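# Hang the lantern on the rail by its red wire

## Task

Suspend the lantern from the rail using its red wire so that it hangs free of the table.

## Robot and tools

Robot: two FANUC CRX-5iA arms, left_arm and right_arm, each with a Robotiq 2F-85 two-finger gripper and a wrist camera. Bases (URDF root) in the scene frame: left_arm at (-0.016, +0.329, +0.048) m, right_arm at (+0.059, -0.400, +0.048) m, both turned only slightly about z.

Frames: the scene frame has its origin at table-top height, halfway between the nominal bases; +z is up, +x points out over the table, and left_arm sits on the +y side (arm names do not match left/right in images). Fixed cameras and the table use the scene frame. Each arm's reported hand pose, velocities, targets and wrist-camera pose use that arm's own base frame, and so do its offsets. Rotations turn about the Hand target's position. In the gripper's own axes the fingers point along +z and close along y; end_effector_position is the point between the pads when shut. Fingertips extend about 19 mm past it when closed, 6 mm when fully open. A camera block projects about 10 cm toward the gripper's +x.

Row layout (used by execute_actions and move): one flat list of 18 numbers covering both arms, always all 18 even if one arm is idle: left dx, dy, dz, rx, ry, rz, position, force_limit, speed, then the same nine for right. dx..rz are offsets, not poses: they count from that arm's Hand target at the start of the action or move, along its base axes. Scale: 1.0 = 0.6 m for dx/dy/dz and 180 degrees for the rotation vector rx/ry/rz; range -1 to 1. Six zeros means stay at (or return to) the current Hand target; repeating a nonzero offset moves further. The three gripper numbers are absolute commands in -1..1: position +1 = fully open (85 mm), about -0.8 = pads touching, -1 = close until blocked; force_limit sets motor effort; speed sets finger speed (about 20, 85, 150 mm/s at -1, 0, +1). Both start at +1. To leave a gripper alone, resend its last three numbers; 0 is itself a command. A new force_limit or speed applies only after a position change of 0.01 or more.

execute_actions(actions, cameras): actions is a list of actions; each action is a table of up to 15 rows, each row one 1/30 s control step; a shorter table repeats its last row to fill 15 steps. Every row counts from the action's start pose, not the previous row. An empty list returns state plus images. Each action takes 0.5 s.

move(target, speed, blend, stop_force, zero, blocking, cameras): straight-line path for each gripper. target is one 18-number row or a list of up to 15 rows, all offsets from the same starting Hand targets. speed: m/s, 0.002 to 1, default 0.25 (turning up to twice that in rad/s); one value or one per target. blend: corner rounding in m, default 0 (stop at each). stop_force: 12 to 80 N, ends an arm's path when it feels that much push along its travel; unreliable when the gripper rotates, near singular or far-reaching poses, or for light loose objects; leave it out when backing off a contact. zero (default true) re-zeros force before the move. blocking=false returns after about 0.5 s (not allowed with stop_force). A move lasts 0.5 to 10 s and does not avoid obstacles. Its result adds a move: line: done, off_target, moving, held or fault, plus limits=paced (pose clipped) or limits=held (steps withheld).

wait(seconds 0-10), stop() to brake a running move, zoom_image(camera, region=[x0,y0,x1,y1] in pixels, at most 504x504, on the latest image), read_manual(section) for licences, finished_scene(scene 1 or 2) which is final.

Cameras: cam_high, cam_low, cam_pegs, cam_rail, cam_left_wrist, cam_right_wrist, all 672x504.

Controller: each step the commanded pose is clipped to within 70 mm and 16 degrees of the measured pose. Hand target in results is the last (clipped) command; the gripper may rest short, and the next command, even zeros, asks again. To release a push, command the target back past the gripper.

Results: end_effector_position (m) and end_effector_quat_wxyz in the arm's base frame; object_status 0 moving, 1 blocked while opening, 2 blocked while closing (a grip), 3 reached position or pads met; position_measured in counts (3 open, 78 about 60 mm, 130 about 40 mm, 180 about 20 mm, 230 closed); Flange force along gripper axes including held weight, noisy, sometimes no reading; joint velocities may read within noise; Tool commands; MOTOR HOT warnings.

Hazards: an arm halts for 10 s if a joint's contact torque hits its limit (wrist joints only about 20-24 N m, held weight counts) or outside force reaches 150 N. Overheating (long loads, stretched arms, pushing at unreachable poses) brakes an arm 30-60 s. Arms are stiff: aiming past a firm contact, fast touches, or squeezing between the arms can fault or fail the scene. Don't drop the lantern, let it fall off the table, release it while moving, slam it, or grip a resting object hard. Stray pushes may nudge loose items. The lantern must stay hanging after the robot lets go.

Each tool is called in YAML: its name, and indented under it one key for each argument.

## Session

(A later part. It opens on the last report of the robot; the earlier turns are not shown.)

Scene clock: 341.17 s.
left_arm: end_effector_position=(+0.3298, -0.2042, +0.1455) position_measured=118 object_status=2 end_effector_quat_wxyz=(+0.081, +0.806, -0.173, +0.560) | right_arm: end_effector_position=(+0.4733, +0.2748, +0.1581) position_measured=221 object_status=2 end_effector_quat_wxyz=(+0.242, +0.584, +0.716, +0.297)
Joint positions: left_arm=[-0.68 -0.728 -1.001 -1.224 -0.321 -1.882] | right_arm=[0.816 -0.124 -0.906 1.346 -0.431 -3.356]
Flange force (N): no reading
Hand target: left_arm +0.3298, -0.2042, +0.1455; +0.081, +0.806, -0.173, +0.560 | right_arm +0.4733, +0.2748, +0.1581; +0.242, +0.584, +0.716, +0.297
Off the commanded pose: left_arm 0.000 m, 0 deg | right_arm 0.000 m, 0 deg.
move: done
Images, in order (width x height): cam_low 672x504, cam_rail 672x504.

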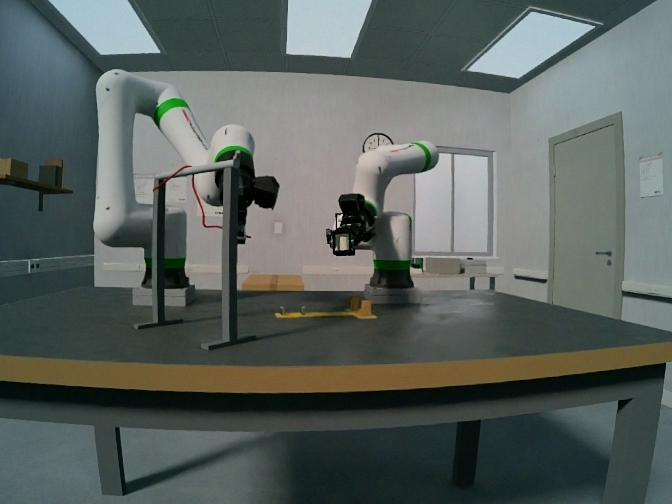

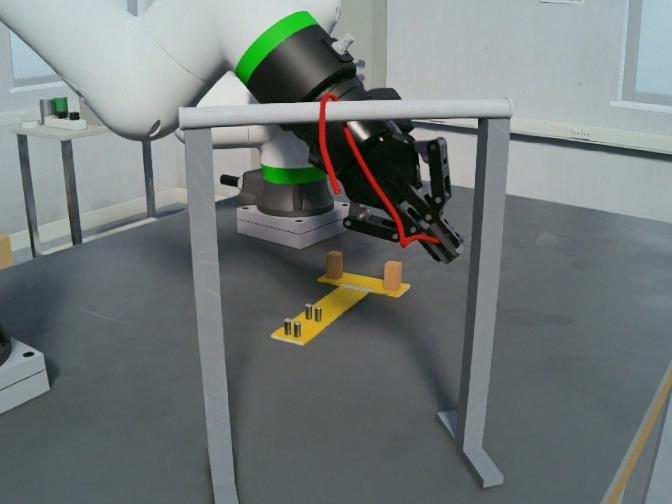

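move:
  target: [0,0,0,0,0,0,-1,-0.6,-1,-0.08,-0.067,0,0,0,0.111,-1,-0.6,-1]
  speed: 0.06
  cameras: ["cam_rail"]

move:
  target:
    - [0,0,0,0,0,0,-1,-0.6,-1,0,0,0,0,0,0,-0.4,-0.6,-1]
    - [0,0,0,0,0,0,-1,-0.6,-1,-0.1,-0.06,0.117,0,0,0,-0.4,-0.6,-1]
  speed: 0.08
  cameras: ["cam_rail","cam_low","cam_right_wrist"]

zoom_image:
  camera: "cam_rail"
  region: [170, 60, 430, 330]

Scene clock: 345.03 s.
left_arm: end_effector_position=(+0.3298, -0.2042, +0.1455) position_measured=118 object_status=2 end_effector_quat_wxyz=(+0.081, +0.806, -0.173, +0.560) | right_arm: end_effector_position=(+0.4253, +0.2347, +0.1580) position_measured=221 object_status=2 end_effector_quat_wxyz=(+0.187, +0.451, +0.806, +0.335)
Joint positions: left_arm=[-0.68 -0.728 -1.001 -1.224 -0.321 -1.882] | right_arm=[0.766 -0.366 -1.045 0.924 -0.191 -2.639]
Flange force (N): no reading
Hand target: left_arm +0.3298, -0.2042, +0.1455; +0.081, +0.806, -0.173, +0.560 | right_arm +0.4253, +0.2346, +0.1581; +0.187, +0.451, +0.806, +0.334
Off the commanded pose: left_arm 0.000 m, 0 deg | right_arm 0.000 m, 0 deg.
move: done
Images, in order (width x height): cam_rail 672x504.

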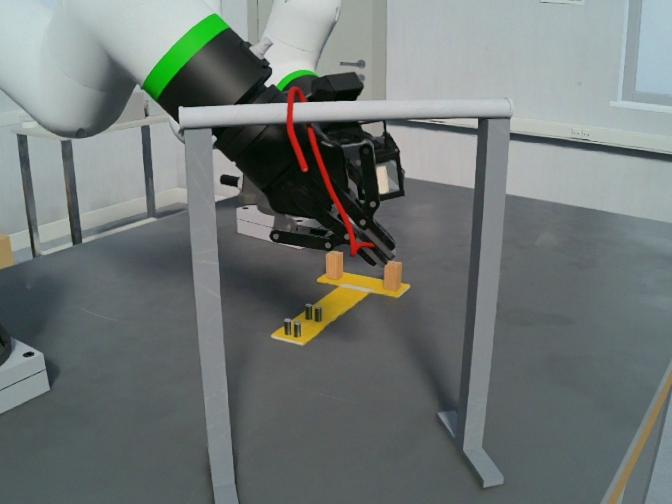

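Scene clock: 347.77 s.
left_arm: end_effector_position=(+0.3298, -0.2042, +0.1455) position_measured=118 object_status=2 end_effector_quat_wxyz=(+0.081, +0.806, -0.173, +0.560) | right_arm: end_effector_position=(+0.3653, +0.1986, +0.2282) position_measured=179 object_status=3 end_effector_quat_wxyz=(+0.187, +0.451, +0.806, +0.334)
Joint positions: left_arm=[-0.68 -0.728 -1.001 -1.224 -0.321 -1.882] | right_arm=[1.036 -0.725 -0.984 0.563 -0.666 -2.387]
Flange force (N): no reading
Hand target: left_arm +0.3298, -0.2042, +0.1455; +0.081, +0.806, -0.173, +0.560 | right_arm +0.3653, +0.1986, +0.2283; +0.187, +0.451, +0.806, +0.334
Off the commanded pose: left_arm 0.000 m, 0 deg | right_arm 0.000 m, 0 deg.
move: done
camera_calibration:
cam_right_wrist: T_world_to_cam=[[0.579766, 0.356269, 0.732765, -0.441272], [0.29208, -0.930442, 0.221285, 0.044083], [0.760632, 0.0857324, -0.643497, -0.0186702], [0, 0, 0, 1]] pos_world=[0.25716, 0.199829, 0.301579]
Images, in order (width x height): cam_low 672x504, cam_rail 672x504, cam_right_wrist 672x504.

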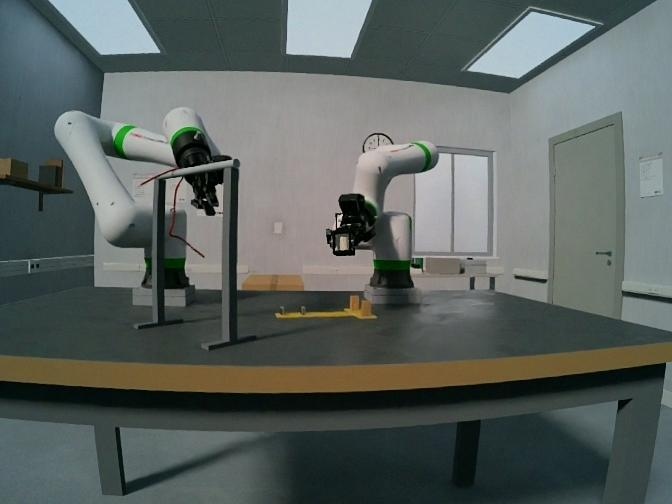

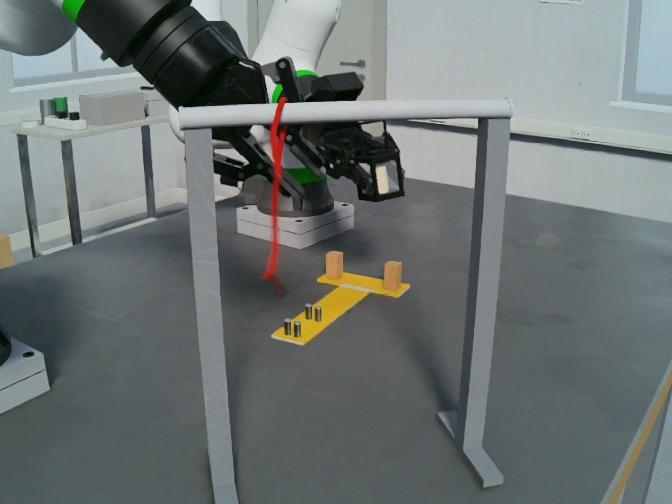

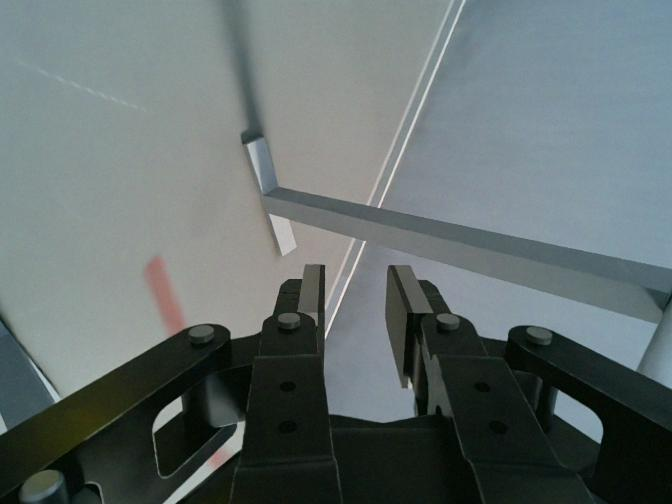

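Scaled by 1.867 from the camera's 672x504 image, which has a finer 960x720 frame.

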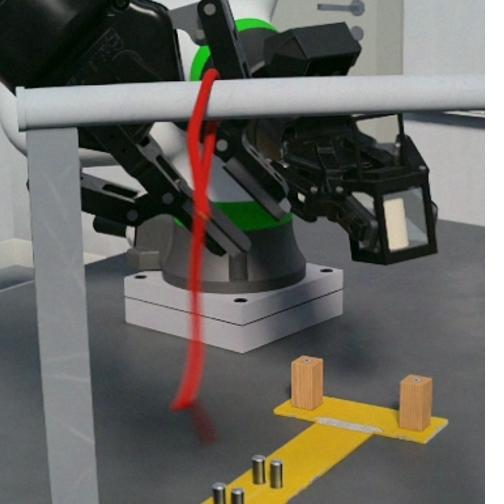

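move:
  target:
    - [0,0,0,0,0,0,-1,-0.6,-1,-0.22,-0.1,0.25,0,0,0,-0.4,-0.6,-1]
    - [0,0,0,0,0,0,-1,-0.6,-1,-0.22,-0.65,0.35,0,0,-0.4,-0.4,-0.6,-1]
  speed: 0.3
  blend: 0.05

move:
  target: [0.09,0.02,0,0,0,0,-1,-0.6,-1,0,0,0,0,0,0,-0.4,-0.6,-1]
  cameras: ["cam_rail","cam_low","cam_left_wrist","cam_high","cam_pegs"]

zoom_image:
  camera: "cam_rail"
  region: [170, 60, 430, 330]

zoom_image:
  camera: "cam_low"
  region: [100, 140, 300, 340]

Scene clock: 351.67 s.
left_arm: end_effector_position=(+0.3298, -0.2042, +0.1455) position_measured=118 object_status=2 end_effector_quat_wxyz=(+0.081, +0.806, -0.173, +0.560) | right_arm: end_effector_position=(+0.2345, -0.1921, +0.4383) position_measured=179 object_status=3 end_effector_quat_wxyz=(+0.345, +0.841, +0.387, +0.157)
Joint positions: left_arm=[-0.68 -0.728 -1.001 -1.224 -0.321 -1.882] | right_arm=[1.121 -1.063 -0.614 0.877 -2.064 -2.98]
Flange force (N): no reading
Hand target: left_arm +0.3298, -0.2042, +0.1455; +0.081, +0.806, -0.173, +0.560 | right_arm +0.2333, -0.1914, +0.4383; +0.348, +0.839, +0.387, +0.161
Off the commanded pose: left_arm 0.000 m, 0 deg | right_arm 0.001 m, 1 deg.
move: done; limits=paced

Scene clock: 352.83 s.
left_arm: end_effector_position=(+0.3837, -0.1919, +0.1463) position_measured=118 object_status=2 end_effector_quat_wxyz=(+0.082, +0.808, -0.175, +0.556) | right_arm: end_effector_position=(+0.2345, -0.1921, +0.4383) position_measured=179 object_status=3 end_effector_quat_wxyz=(+0.345, +0.840, +0.387, +0.157)
Joint positions: left_arm=[-0.582 -0.546 -0.911 -1.468 -0.207 -1.66] | right_arm=[1.121 -1.063 -0.614 0.877 -2.064 -2.98]
Flange force (N): no reading
Hand target: left_arm +0.3838, -0.1922, +0.1455; +0.081, +0.806, -0.173, +0.560 | right_arm +0.2345, -0.1921, +0.4383; +0.345, +0.840, +0.387, +0.157 (not the last commanded pose)
Off the commanded pose: left_arm 0.001 m, 1 deg | right_arm 0.001 m, 1 deg.
move: done
camera_calibration:
cam_left_wrist: T_world_to_cam=[[-0.386334, -0.9205, -0.0585283, -0.0193513], [-0.586735, 0.294222, -0.754438, 0.410057], [0.71168, -0.257124, -0.653757, -0.0960444], [0, 0, 0, 1]] pos_world=[0.301472, -0.163156, 0.24544]
Images, in order (width x height): cam_high 672x504, cam_low 672x504, cam_pegs 672x504, cam_rail 672x504, cam_left_wrist 672x504.

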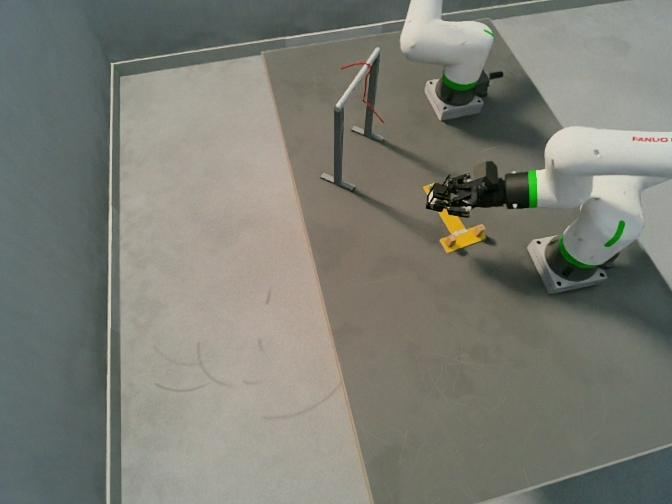

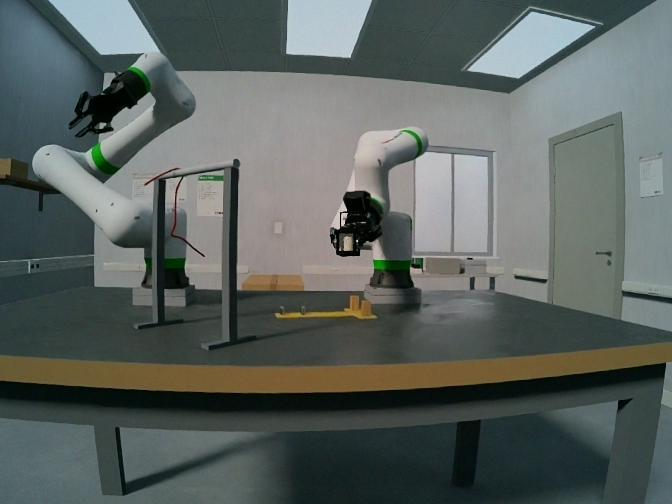

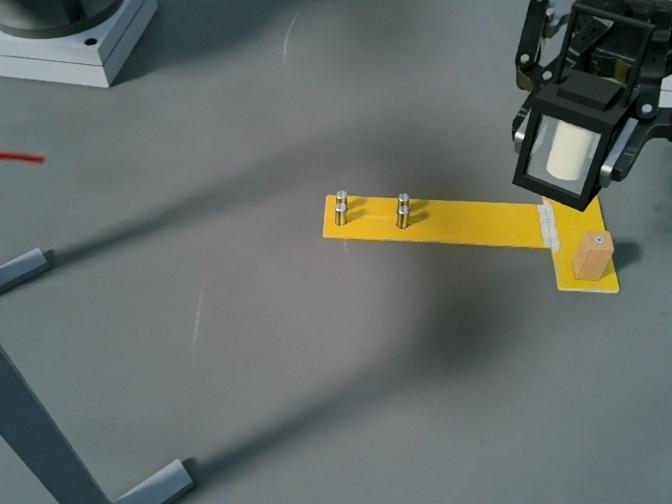

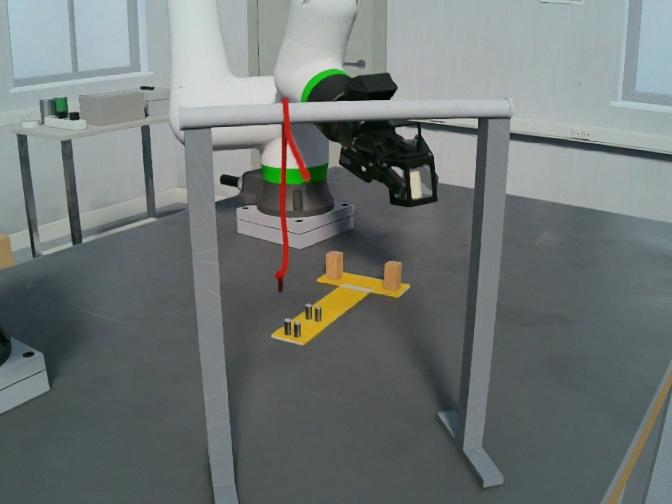

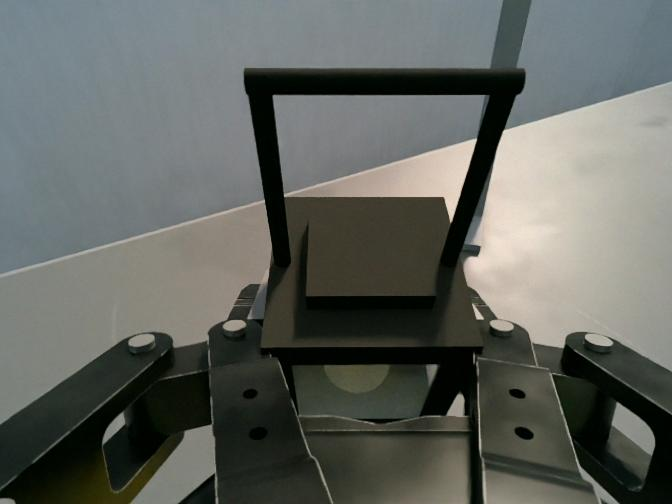

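Scaled by 1.867 from the camera's 672x504 image, which has a finer 960x720 frame.

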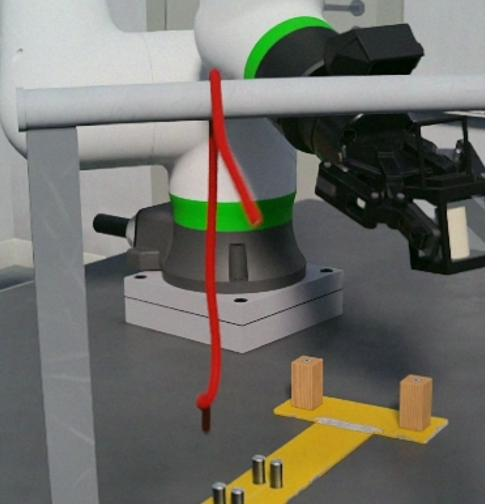

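Scaled by 2.520 from the camera's 672x504 image, which has a finer 960x720 frame.

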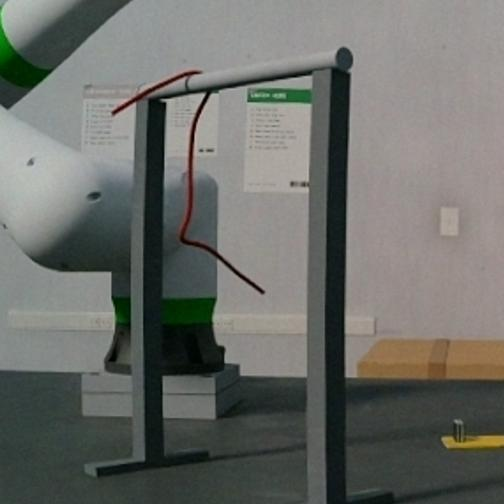

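move:
  target:
    - [0,0,0,0,0,0,-1,-0.6,-1,0,0.72,-0.06,0,0,0,-0.4,-0.6,-1]
    - [0,0,0,0,0,0,-1,-0.6,-1,0.05,0.75,-0.3,0.189,-0.482,-0.242,-0.4,-0.6,-1]
  speed: 0.3
  cameras: ["cam_rail","cam_low","cam_right_wrist"]

Scene clock: 361.87 s.
left_arm: end_effector_position=(+0.3837, -0.1919, +0.1463) position_measured=118 object_status=2 end_effector_quat_wxyz=(+0.082, +0.808, -0.175, +0.556) | right_arm: end_effector_position=(+0.2653, +0.2579, +0.2588) position_measured=179 object_status=3 end_effector_quat_wxyz=(+0.300, +0.845, +0.410, +0.169)
Joint positions: left_arm=[-0.582 -0.546 -0.911 -1.468 -0.207 -1.66] | right_arm=[1.602 -0.136 -0.51 0.548 -1.65 -3.926]
Flange force (N): left_arm=no reading | right_arm=[3.3 -3.4 -5.0]
Hand target: left_arm +0.3837, -0.1919, +0.1463; +0.082, +0.808, -0.175, +0.556 (not the last commanded pose) | right_arm +0.2645, +0.2579, +0.2583; +0.320, +0.857, +0.308, +0.262
Off the commanded pose: left_arm 0.001 m, 1 deg | right_arm 0.001 m, 104 deg; orientation clipped.
joint sent to its limit (right arm) — joint 6 (wrist roll), lower limit. The joint targets are off in orientation, not in position.
move: off_target (right_arm); limits=paced
camera_calibration:
cam_right_wrist: T_world_to_cam=[[0.570782, -0.471338, 0.672345, -0.195509], [-0.754039, -0.625002, 0.201986, 0.3254], [0.325013, -0.622265, -0.712147, 0.387839], [0, 0, 0, 1]] pos_world=[0.230904, 0.352563, 0.341922]
Images, in order (width x height): cam_low 672x504, cam_rail 672x504, cam_right_wrist 672x504.

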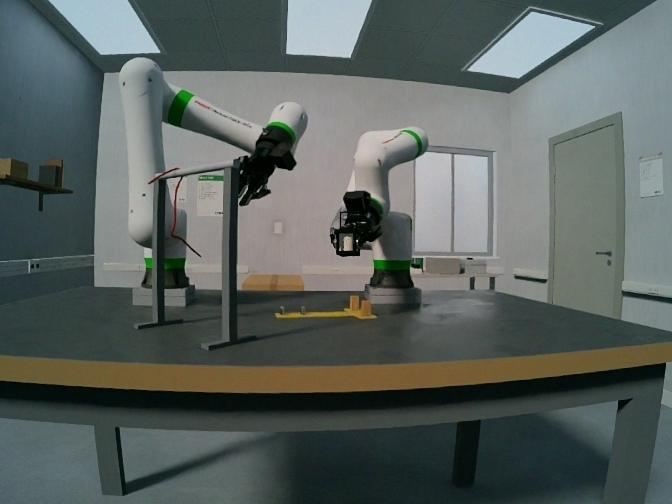

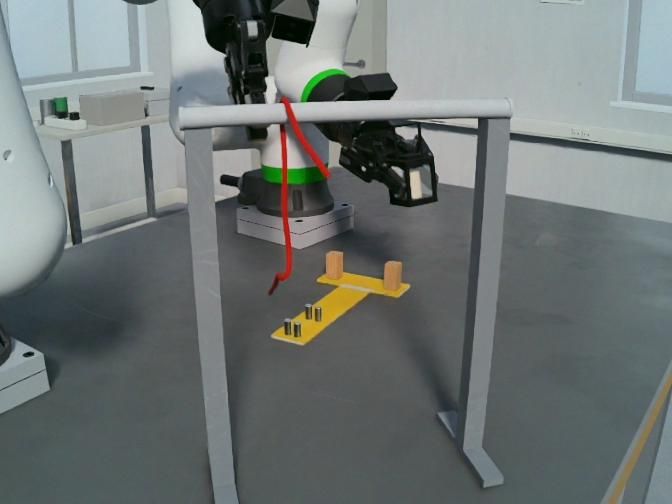

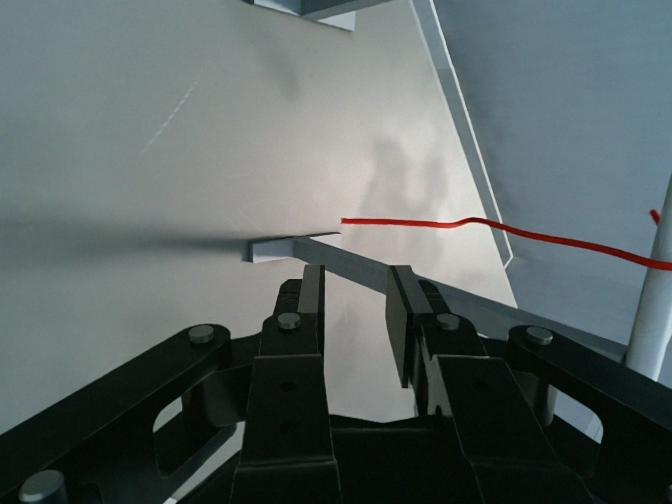

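move:
  target: [0,0,0,0,0,0,-1,-0.6,-1,0.02,0.02,-0.1,-0.490,0.172,0.154,-0.4,-0.6,-1]
  speed: 0.35
  cameras: ["cam_rail","cam_low","cam_right_wrist"]

Scene clock: 364.93 s.
left_arm: end_effector_position=(+0.3837, -0.1919, +0.1463) position_measured=118 object_status=2 end_effector_quat_wxyz=(+0.082, +0.808, -0.175, +0.556) | right_arm: end_effector_position=(+0.2765, +0.2699, +0.1984) position_measured=179 object_status=3 end_effector_quat_wxyz=(+0.664, +0.344, +0.640, -0.173)
Joint positions: left_arm=[-0.582 -0.546 -0.911 -1.468 -0.207 -1.66] | right_arm=[1.665 0.477 -0.59 0.774 -1.885 -3.036]
Flange force (N): left_arm=no reading | right_arm=[5.6 0.6 -7.2]
Hand target: left_arm +0.3837, -0.1919, +0.1463; +0.082, +0.808, -0.175, +0.556 | right_arm +0.2765, +0.2699, +0.1983; +0.664, +0.344, +0.641, -0.173
Off the commanded pose: left_arm 0.000 m, 0 deg | right_arm 0.000 m, 0 deg.
move: done
camera_calibration:
cam_right_wrist: T_world_to_cam=[[0.643988, 0.72708, 0.237977, -0.413032], [-0.359084, 0.0125996, 0.93322, -0.0727696], [0.675528, -0.686437, 0.269197, 0.0744382], [0, 0, 0, 1]] pos_world=[0.189572, 0.352321, 0.146164]
Images, in order (width x height): cam_low 672x504, cam_rail 672x504, cam_right_wrist 672x504.

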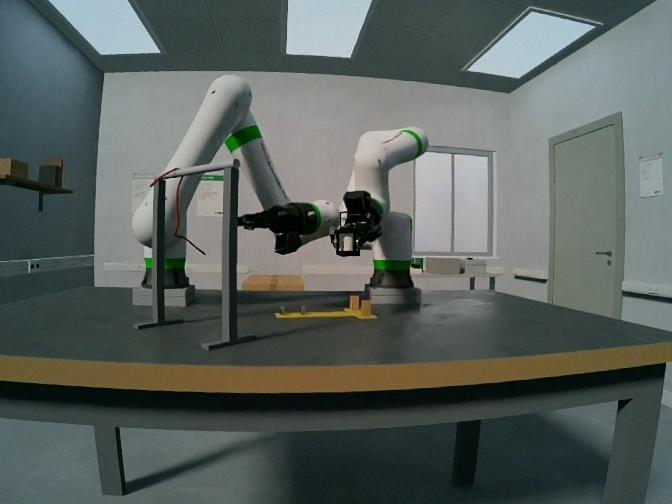

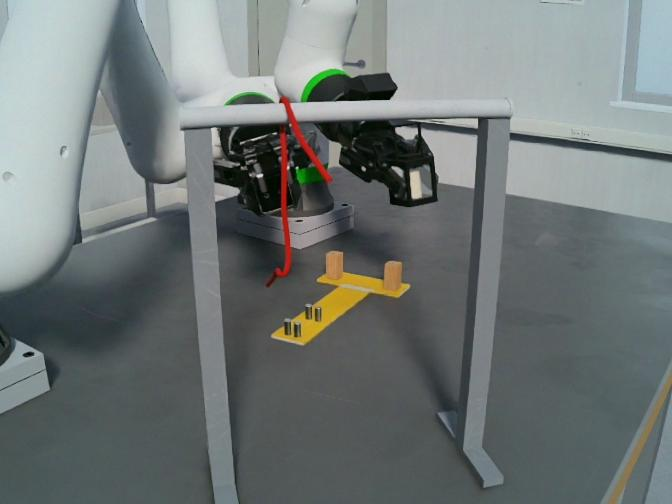

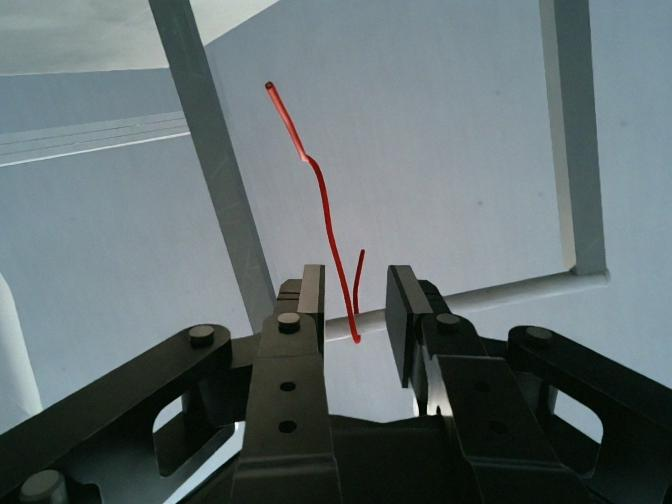

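move:
  target: [0,0,0,0,0,0,-1,-0.6,-1,0.01,-0.058,-0.147,-0.055,0.051,0.023,-0.4,-0.6,-1]
  cameras: ["cam_rail","cam_low","cam_right_wrist"]

Scene clock: 366.97 s.
left_arm: end_effector_position=(+0.3837, -0.1919, +0.1463) position_measured=118 object_status=2 end_effector_quat_wxyz=(+0.082, +0.808, -0.175, +0.556) | right_arm: end_effector_position=(+0.2825, +0.2351, +0.1101) position_measured=179 object_status=3 end_effector_quat_wxyz=(+0.644, +0.247, +0.686, -0.230)
Joint positions: left_arm=[-0.582 -0.546 -0.911 -1.468 -0.207 -1.66] | right_arm=[1.691 0.597 -0.721 0.765 -1.69 -2.969]
Flange force (N): left_arm=no reading | right_arm=[5.2 -0.6 -5.9]
Hand target: left_arm +0.3837, -0.1919, +0.1463; +0.082, +0.808, -0.175, +0.556 | right_arm +0.2825, +0.2351, +0.1101; +0.644, +0.247, +0.686, -0.230
Off the commanded pose: left_arm 0.000 m, 0 deg | right_arm 0.000 m, 0 deg.
move: done
camera_calibration:
cam_right_wrist: T_world_to_cam=[[0.608256, 0.793725, 0.00500238, -0.350497], [-0.212233, 0.156561, 0.964596, -0.0666705], [0.764841, -0.587783, 0.263684, 0.0223896], [0, 0, 0, 1]] pos_world=[0.181918, 0.301797, 0.0601597]
Images, in order (width x height): cam_low 672x504, cam_rail 672x504, cam_right_wrist 672x504.

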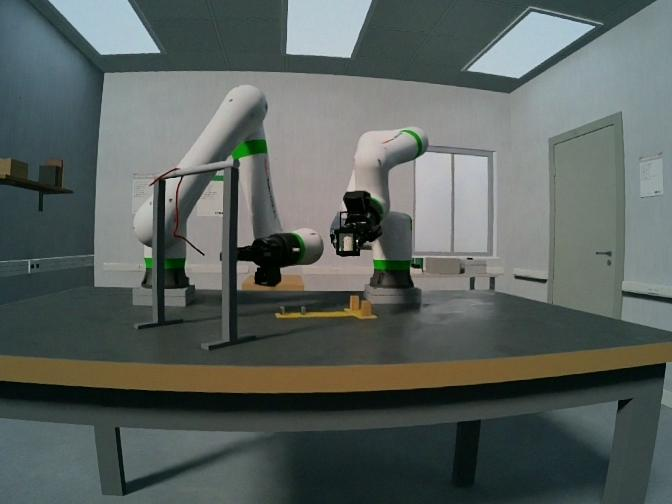

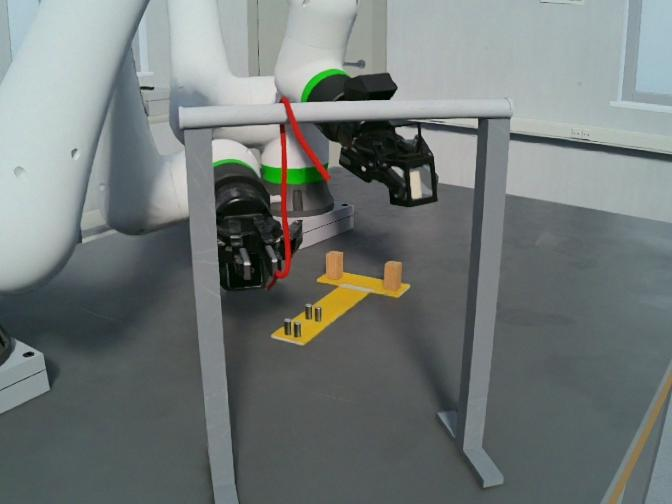

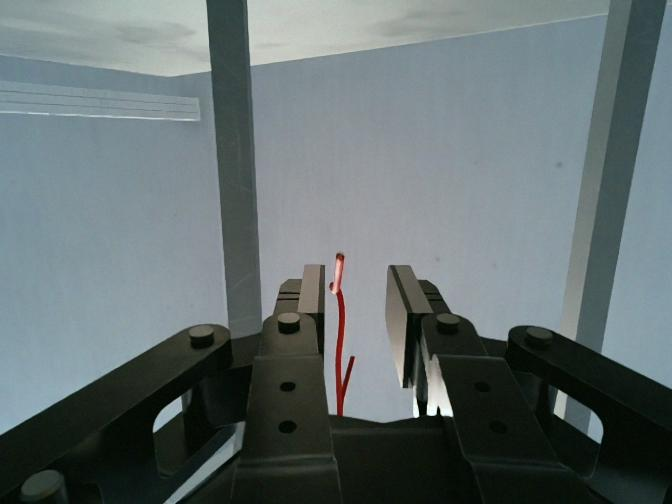

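move:
  target: [0,0,0,0,0,0,-1,-0.6,-1,0.107,-0.103,-0.004,0,0,0,-0.4,-0.6,-1]
  speed: 0.06

move:
  target: [0,0,0,0,0,0,-1,-0.6,-1,0,0,0,0,0,0,-1,-0.4,-1]
  cameras: ["cam_rail","cam_low","cam_right_wrist"]

zoom_image:
  camera: "cam_low"
  region: [100, 140, 300, 340]

Scene clock: 369.07 s.
left_arm: end_effector_position=(+0.3837, -0.1919, +0.1463) position_measured=118 object_status=2 end_effector_quat_wxyz=(+0.082, +0.808, -0.175, +0.556) | right_arm: end_effector_position=(+0.3467, +0.1733, +0.1077) position_measured=179 object_status=3 end_effector_quat_wxyz=(+0.644, +0.247, +0.686, -0.230)
Joint positions: left_arm=[-0.582 -0.546 -0.911 -1.468 -0.207 -1.66] | right_arm=[1.486 0.537 -0.884 0.964 -1.591 -3.021]
Flange force (N): left_arm=no reading | right_arm=[5.8 0.0 -6.6]
Hand target: left_arm +0.3837, -0.1919, +0.1463; +0.082, +0.808, -0.175, +0.556 | right_arm +0.3467, +0.1733, +0.1077; +0.644, +0.247, +0.686, -0.230
Off the commanded pose: left_arm 0.000 m, 0 deg | right_arm 0.000 m, 0 deg.
move: done

Scene clock: 370.27 s.
left_arm: end_effector_position=(+0.3837, -0.1919, +0.1463) position_measured=118 object_status=2 end_effector_quat_wxyz=(+0.082, +0.808, -0.175, +0.556) | right_arm: end_effector_position=(+0.3467, +0.1733, +0.1077) position_measured=224 object_status=0 end_effector_quat_wxyz=(+0.644, +0.247, +0.686, -0.230)
Joint positions: left_arm=[-0.582 -0.546 -0.911 -1.468 -0.207 -1.66] | right_arm=[1.486 0.537 -0.884 0.964 -1.591 -3.021]
Flange force (N): left_arm=no reading | right_arm=[5.4 -0.8 -6.4]
Hand target: left_arm +0.3837, -0.1919, +0.1463; +0.082, +0.808, -0.175, +0.556 | right_arm +0.3467, +0.1733, +0.1077; +0.644, +0.247, +0.686, -0.230
Off the commanded pose: left_arm 0.000 m, 0 deg | right_arm 0.000 m, 0 deg.
move: done
camera_calibration:
cam_right_wrist: T_world_to_cam=[[0.608242, 0.793735, 0.00506265, -0.340485], [-0.212272, 0.156512, 0.964595, -0.0409366], [0.764841, -0.587782, 0.263685, -0.0623791], [0, 0, 0, 1]] pos_world=[0.246118, 0.239997, 0.0576595]
Images, in order (width x height): cam_low 672x504, cam_rail 672x504, cam_right_wrist 672x504.

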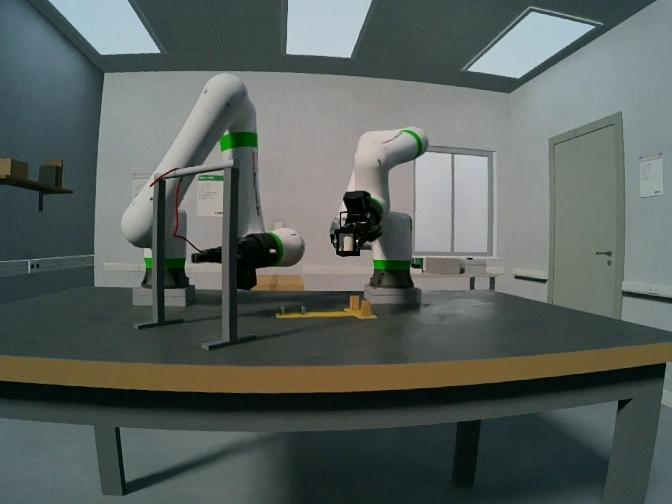

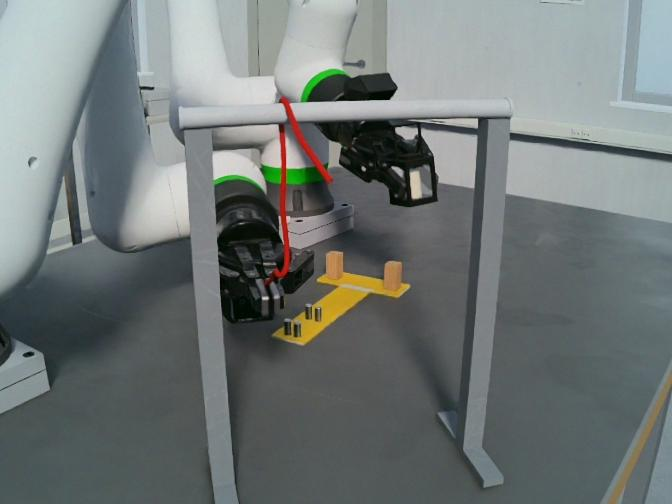

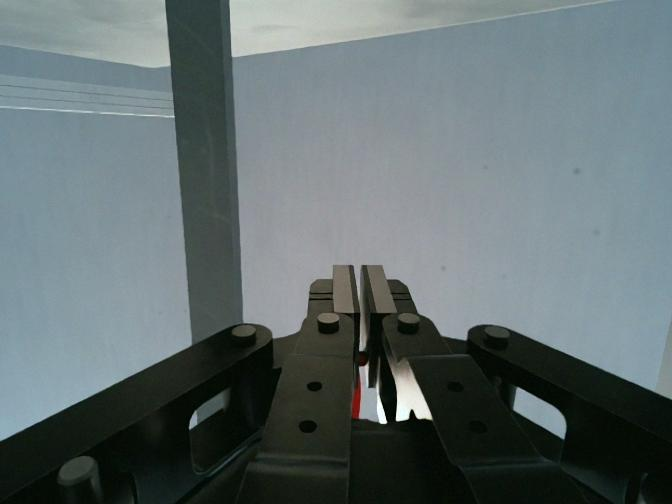

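Scaled by 2.520 from the camera's 672x504 image, which has a finer 960x720 frame.

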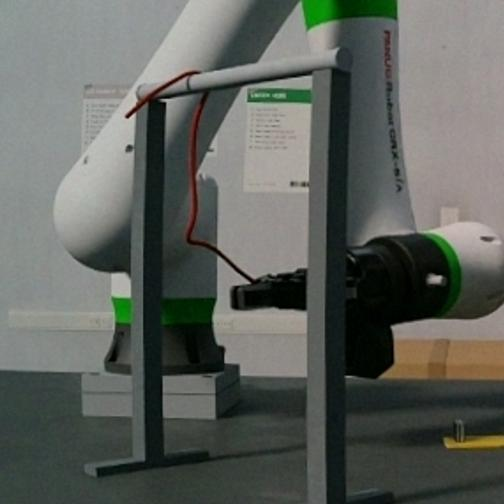

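move:
  target:
    - [0,0,0,0,0,0,-1,-0.6,-1,0,0,0,0,0,0,-0.5,-0.6,-1]
    - [0,0,0,0,0,0,-1,-0.6,-1,0.018,-0.015,0.015,0,0,0,-0.5,-0.6,-1]
  speed: 0.05

move:
  target: [0,0,0,0,0,0,-1,-0.6,-1,0,0,0,0,0,0,-1,-0.2,-1]

wait:
  seconds: 0.3
  cameras: ["cam_rail","cam_low","cam_right_wrist"]

zoom_image:
  camera: "cam_low"
  region: [100, 140, 300, 340]

zoom_image:
  camera: "cam_right_wrist"
  region: [260, 220, 460, 440]

Scene clock: 372.20 s.
left_arm: end_effector_position=(+0.3837, -0.1919, +0.1463) position_measured=118 object_status=2 end_effector_quat_wxyz=(+0.082, +0.808, -0.175, +0.556) | right_arm: end_effector_position=(+0.3575, +0.1643, +0.1167) position_measured=192 object_status=3 end_effector_quat_wxyz=(+0.644, +0.247, +0.686, -0.230)
Joint positions: left_arm=[-0.582 -0.546 -0.911 -1.468 -0.207 -1.66] | right_arm=[1.442 0.504 -0.908 1.007 -1.591 -3.009]
Flange force (N): left_arm=no reading | right_arm=[5.8 0.4 -7.9]
Hand target: left_arm +0.3837, -0.1919, +0.1463; +0.082, +0.808, -0.175, +0.556 | right_arm +0.3575, +0.1643, +0.1167; +0.644, +0.247, +0.686, -0.230
Off the commanded pose: left_arm 0.000 m, 0 deg | right_arm 0.000 m, 0 deg.
move: done

Scene clock: 373.10 s.
left_arm: end_effector_position=(+0.3837, -0.1919, +0.1463) position_measured=118 object_status=2 end_effector_quat_wxyz=(+0.082, +0.808, -0.175, +0.556) | right_arm: end_effector_position=(+0.3575, +0.1643, +0.1167) position_measured=221 object_status=0 end_effector_quat_wxyz=(+0.644, +0.247, +0.686, -0.230)
Joint positions: left_arm=[-0.582 -0.546 -0.911 -1.468 -0.207 -1.66] | right_arm=[1.442 0.504 -0.908 1.007 -1.591 -3.009]
Flange force (N): left_arm=no reading | right_arm=[5.6 0.3 -6.4]
Hand target: left_arm +0.3837, -0.1919, +0.1463; +0.082, +0.808, -0.175, +0.556 | right_arm +0.3575, +0.1643, +0.1167; +0.644, +0.247, +0.686, -0.230
Off the commanded pose: left_arm 0.000 m, 0 deg | right_arm 0.000 m, 0 deg.
move: done

Scene clock: 373.40 s.
left_arm: end_effector_position=(+0.3837, -0.1919, +0.1463) position_measured=118 object_status=2 end_effector_quat_wxyz=(+0.082, +0.808, -0.175, +0.556) | right_arm: end_effector_position=(+0.3575, +0.1643, +0.1167) position_measured=221 object_status=2 end_effector_quat_wxyz=(+0.644, +0.247, +0.686, -0.230)
Joint positions: left_arm=[-0.582 -0.546 -0.911 -1.468 -0.207 -1.66] | right_arm=[1.442 0.504 -0.908 1.007 -1.591 -3.009]
Flange force (N): left_arm=no reading | right_arm=[5.9 0.2 -6.9]
Hand target: left_arm +0.3837, -0.1919, +0.1463; +0.082, +0.808, -0.175, +0.556 | right_arm +0.3575, +0.1643, +0.1167; +0.644, +0.247, +0.686, -0.230
Tool commands: left_gripper/position=-1.0 left_gripper/force_limit=-0.6 left_gripper/speed=-1.0 right_gripper/position=-1.0 right_gripper/force_limit=-0.2 right_gripper/speed=-1.0
Off the commanded pose: left_arm 0.000 m, 0 deg | right_arm 0.000 m, 0 deg.
wait: 0.30 s; at rest by 0.17 s
camera_calibration:
cam_right_wrist: T_world_to_cam=[[0.608242, 0.793736, 0.00506078, -0.339956], [-0.212345, 0.15657, 0.96457, -0.0459097], [0.764821, -0.587767, 0.263778, -0.078307], [0, 0, 0, 1]] pos_world=[0.256917, 0.230997, 0.0666593]
Images, in order (width x height): cam_low 672x504, cam_rail 672x504, cam_right_wrist 672x504.

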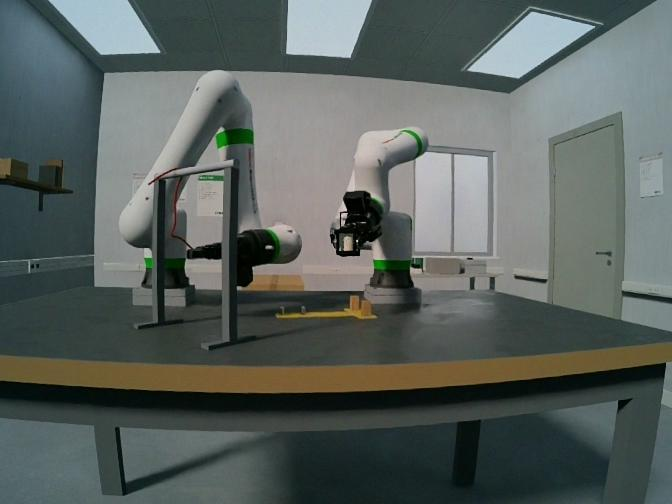

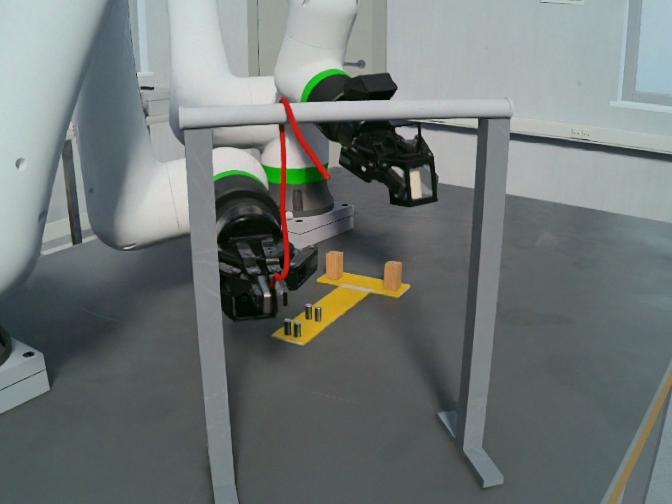

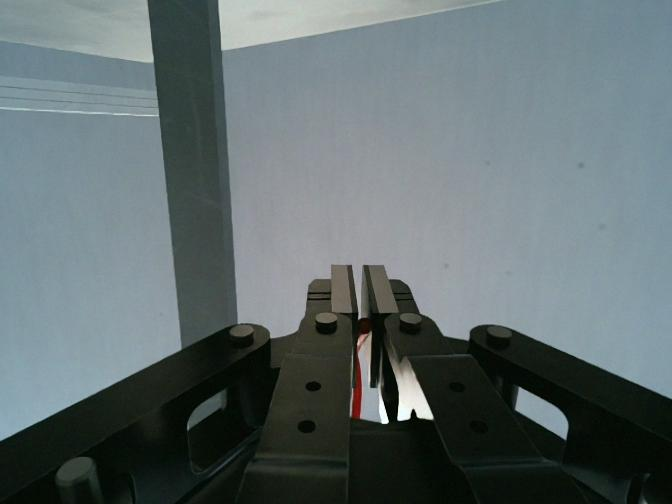

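Scaled by 2.520 from the camera's 672x504 image, which has a finer 960x720 frame.

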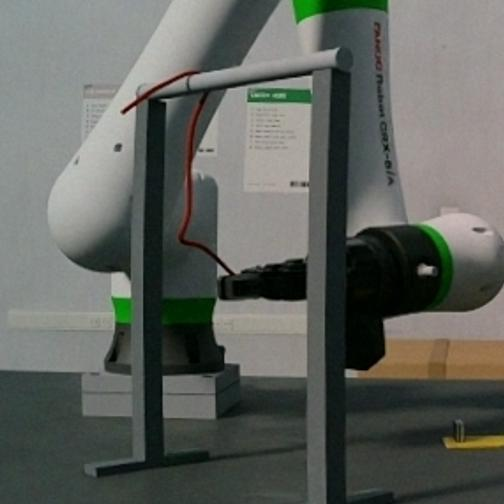

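Scaled by 2.291 from the camera's 672x504 image, which has a finer 960x720 frame.

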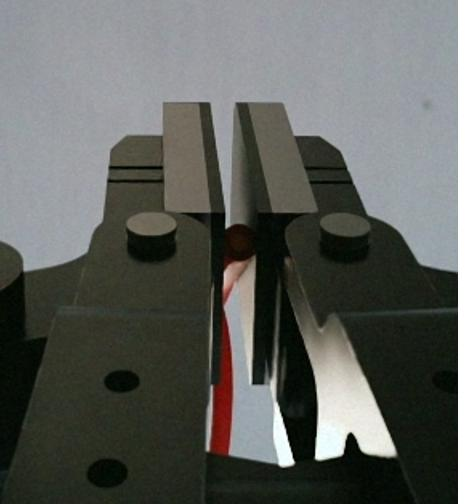

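move:
  target:
    - [0,0,0,0,0,0,-1,-0.6,-1,-0.006,0.005,0.055,0.141,0.172,0,-1,-0.2,-1]
    - [0,0,0,0,0,0,-1,-0.6,-1,0.015,-0.013,0.1,0.264,0.322,0,-1,-0.2,-1]
  speed: 0.15
  blend: 0.01
  cameras: ["cam_rail","cam_low","cam_right_wrist"]

zoom_image:
  camera: "cam_low"
  region: [100, 140, 300, 340]

Scene clock: 378.60 s.
left_arm: end_effector_position=(+0.3837, -0.1919, +0.1463) position_measured=118 object_status=2 end_effector_quat_wxyz=(+0.082, +0.808, -0.175, +0.556) | right_arm: end_effector_position=(+0.3665, +0.1565, +0.1767) position_measured=221 object_status=2 end_effector_quat_wxyz=(+0.093, +0.336, +0.937, -0.035)
Joint positions: left_arm=[-0.582 -0.546 -0.911 -1.468 -0.207 -1.66] | right_arm=[0.897 -0.158 -0.471 0.208 -1.27 -1.65]
Flange force (N): left_arm=no reading | right_arm=[1.8 6.3 -1.4]
Hand target: left_arm +0.3837, -0.1919, +0.1463; +0.082, +0.808, -0.175, +0.556 | right_arm +0.3665, +0.1565, +0.1767; +0.093, +0.336, +0.937, -0.035
Off the commanded pose: left_arm 0.000 m, 0 deg | right_arm 0.000 m, 0 deg.
move: done
camera_calibration:
cam_right_wrist: T_world_to_cam=[[0.630813, 0.775231, 0.0330283, -0.349865], [0.658896, -0.557659, 0.504848, -0.226984], [0.409793, -0.296703, -0.862576, 0.178051], [0, 0, 0, 1]] pos_world=[0.297294, 0.197474, 0.27973]
Images, in order (width x height): cam_low 672x504, cam_rail 672x504, cam_right_wrist 672x504.

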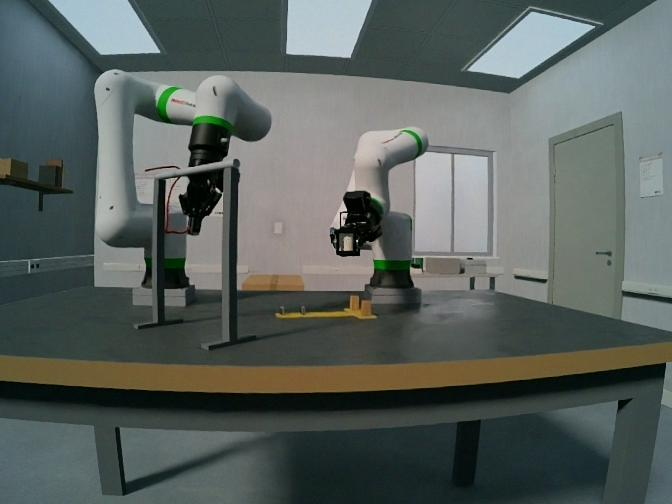

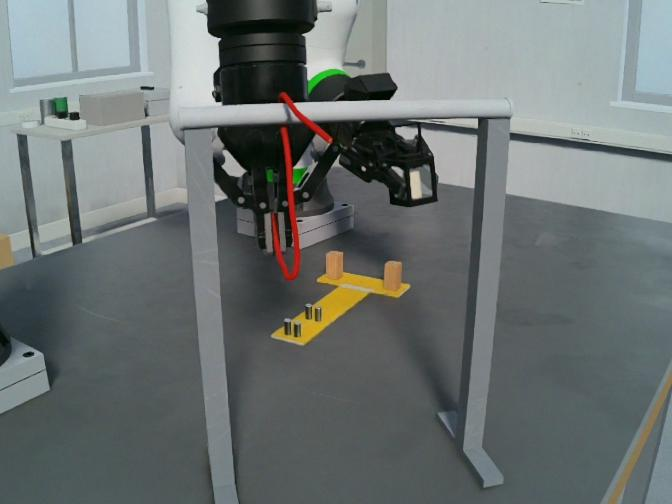

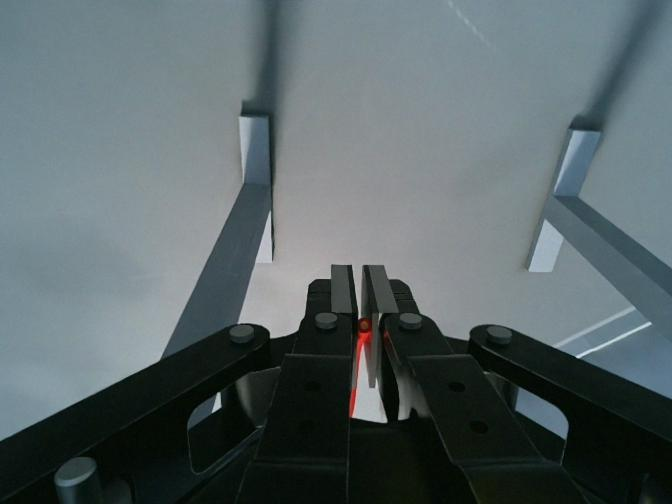

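Scaled by 2.520 from the camera's 672x504 image, which has a finer 960x720 frame.

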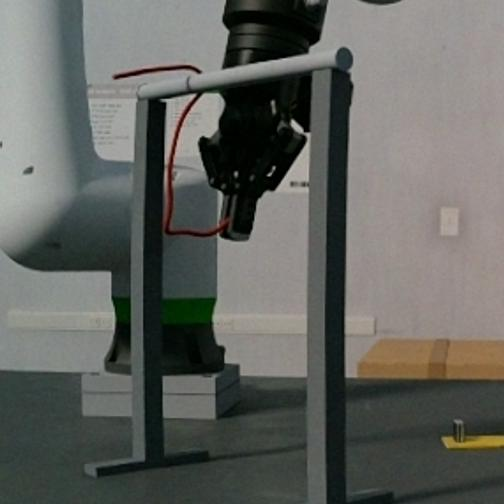

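move:
  target: [0,0,0,0,0,0,-1,-0.6,-1,-0.076,0.065,-0.005,0.035,0.043,0,-1,-0.2,-1]
  speed: 0.06
  cameras: ["cam_rail","cam_low"]

zoom_image:
  camera: "cam_low"
  region: [100, 140, 300, 340]

Scene clock: 380.63 s.
left_arm: end_effector_position=(+0.3837, -0.1919, +0.1463) position_measured=118 object_status=2 end_effector_quat_wxyz=(+0.082, +0.808, -0.175, +0.556) | right_arm: end_effector_position=(+0.3209, +0.1955, +0.1737) position_measured=221 object_status=2 end_effector_quat_wxyz=(+0.011, +0.338, +0.941, -0.006)
Joint positions: left_arm=[-0.582 -0.546 -0.911 -1.468 -0.207 -1.66] | right_arm=[0.922 -0.162 -0.413 0.025 -1.325 -1.617]
Flange force (N): left_arm=no reading | right_arm=[-2.6 5.6 -7.5]
Hand target: left_arm +0.3837, -0.1919, +0.1463; +0.082, +0.808, -0.175, +0.556 | right_arm +0.3209, +0.1955, +0.1737; +0.011, +0.338, +0.941, -0.006
Off the commanded pose: left_arm 0.000 m, 0 deg | right_arm 0.000 m, 0 deg.
move: done
Images, in order (width x height): cam_low 672x504, cam_rail 672x504.

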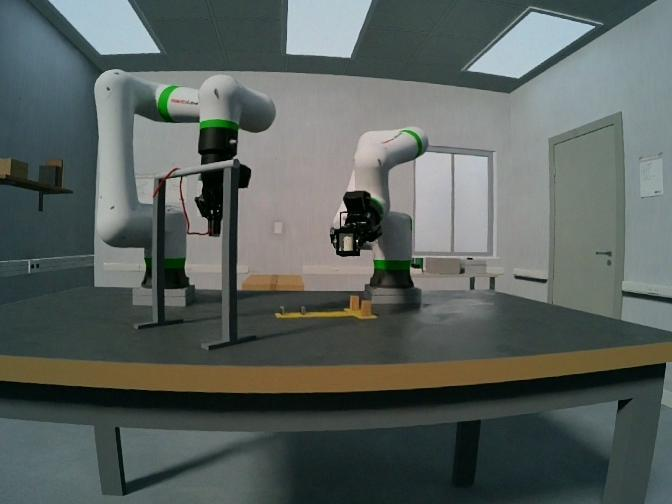

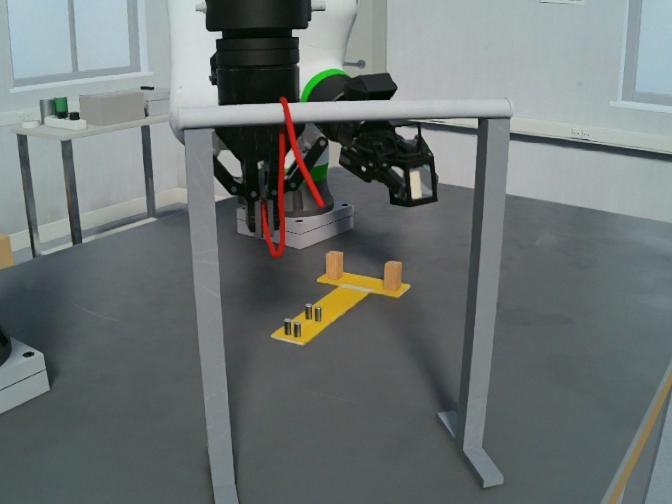

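Scaled by 2.520 from the camera's 672x504 image, which has a finer 960x720 frame.

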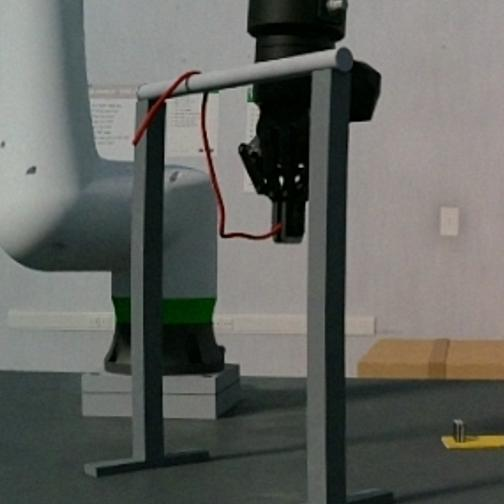

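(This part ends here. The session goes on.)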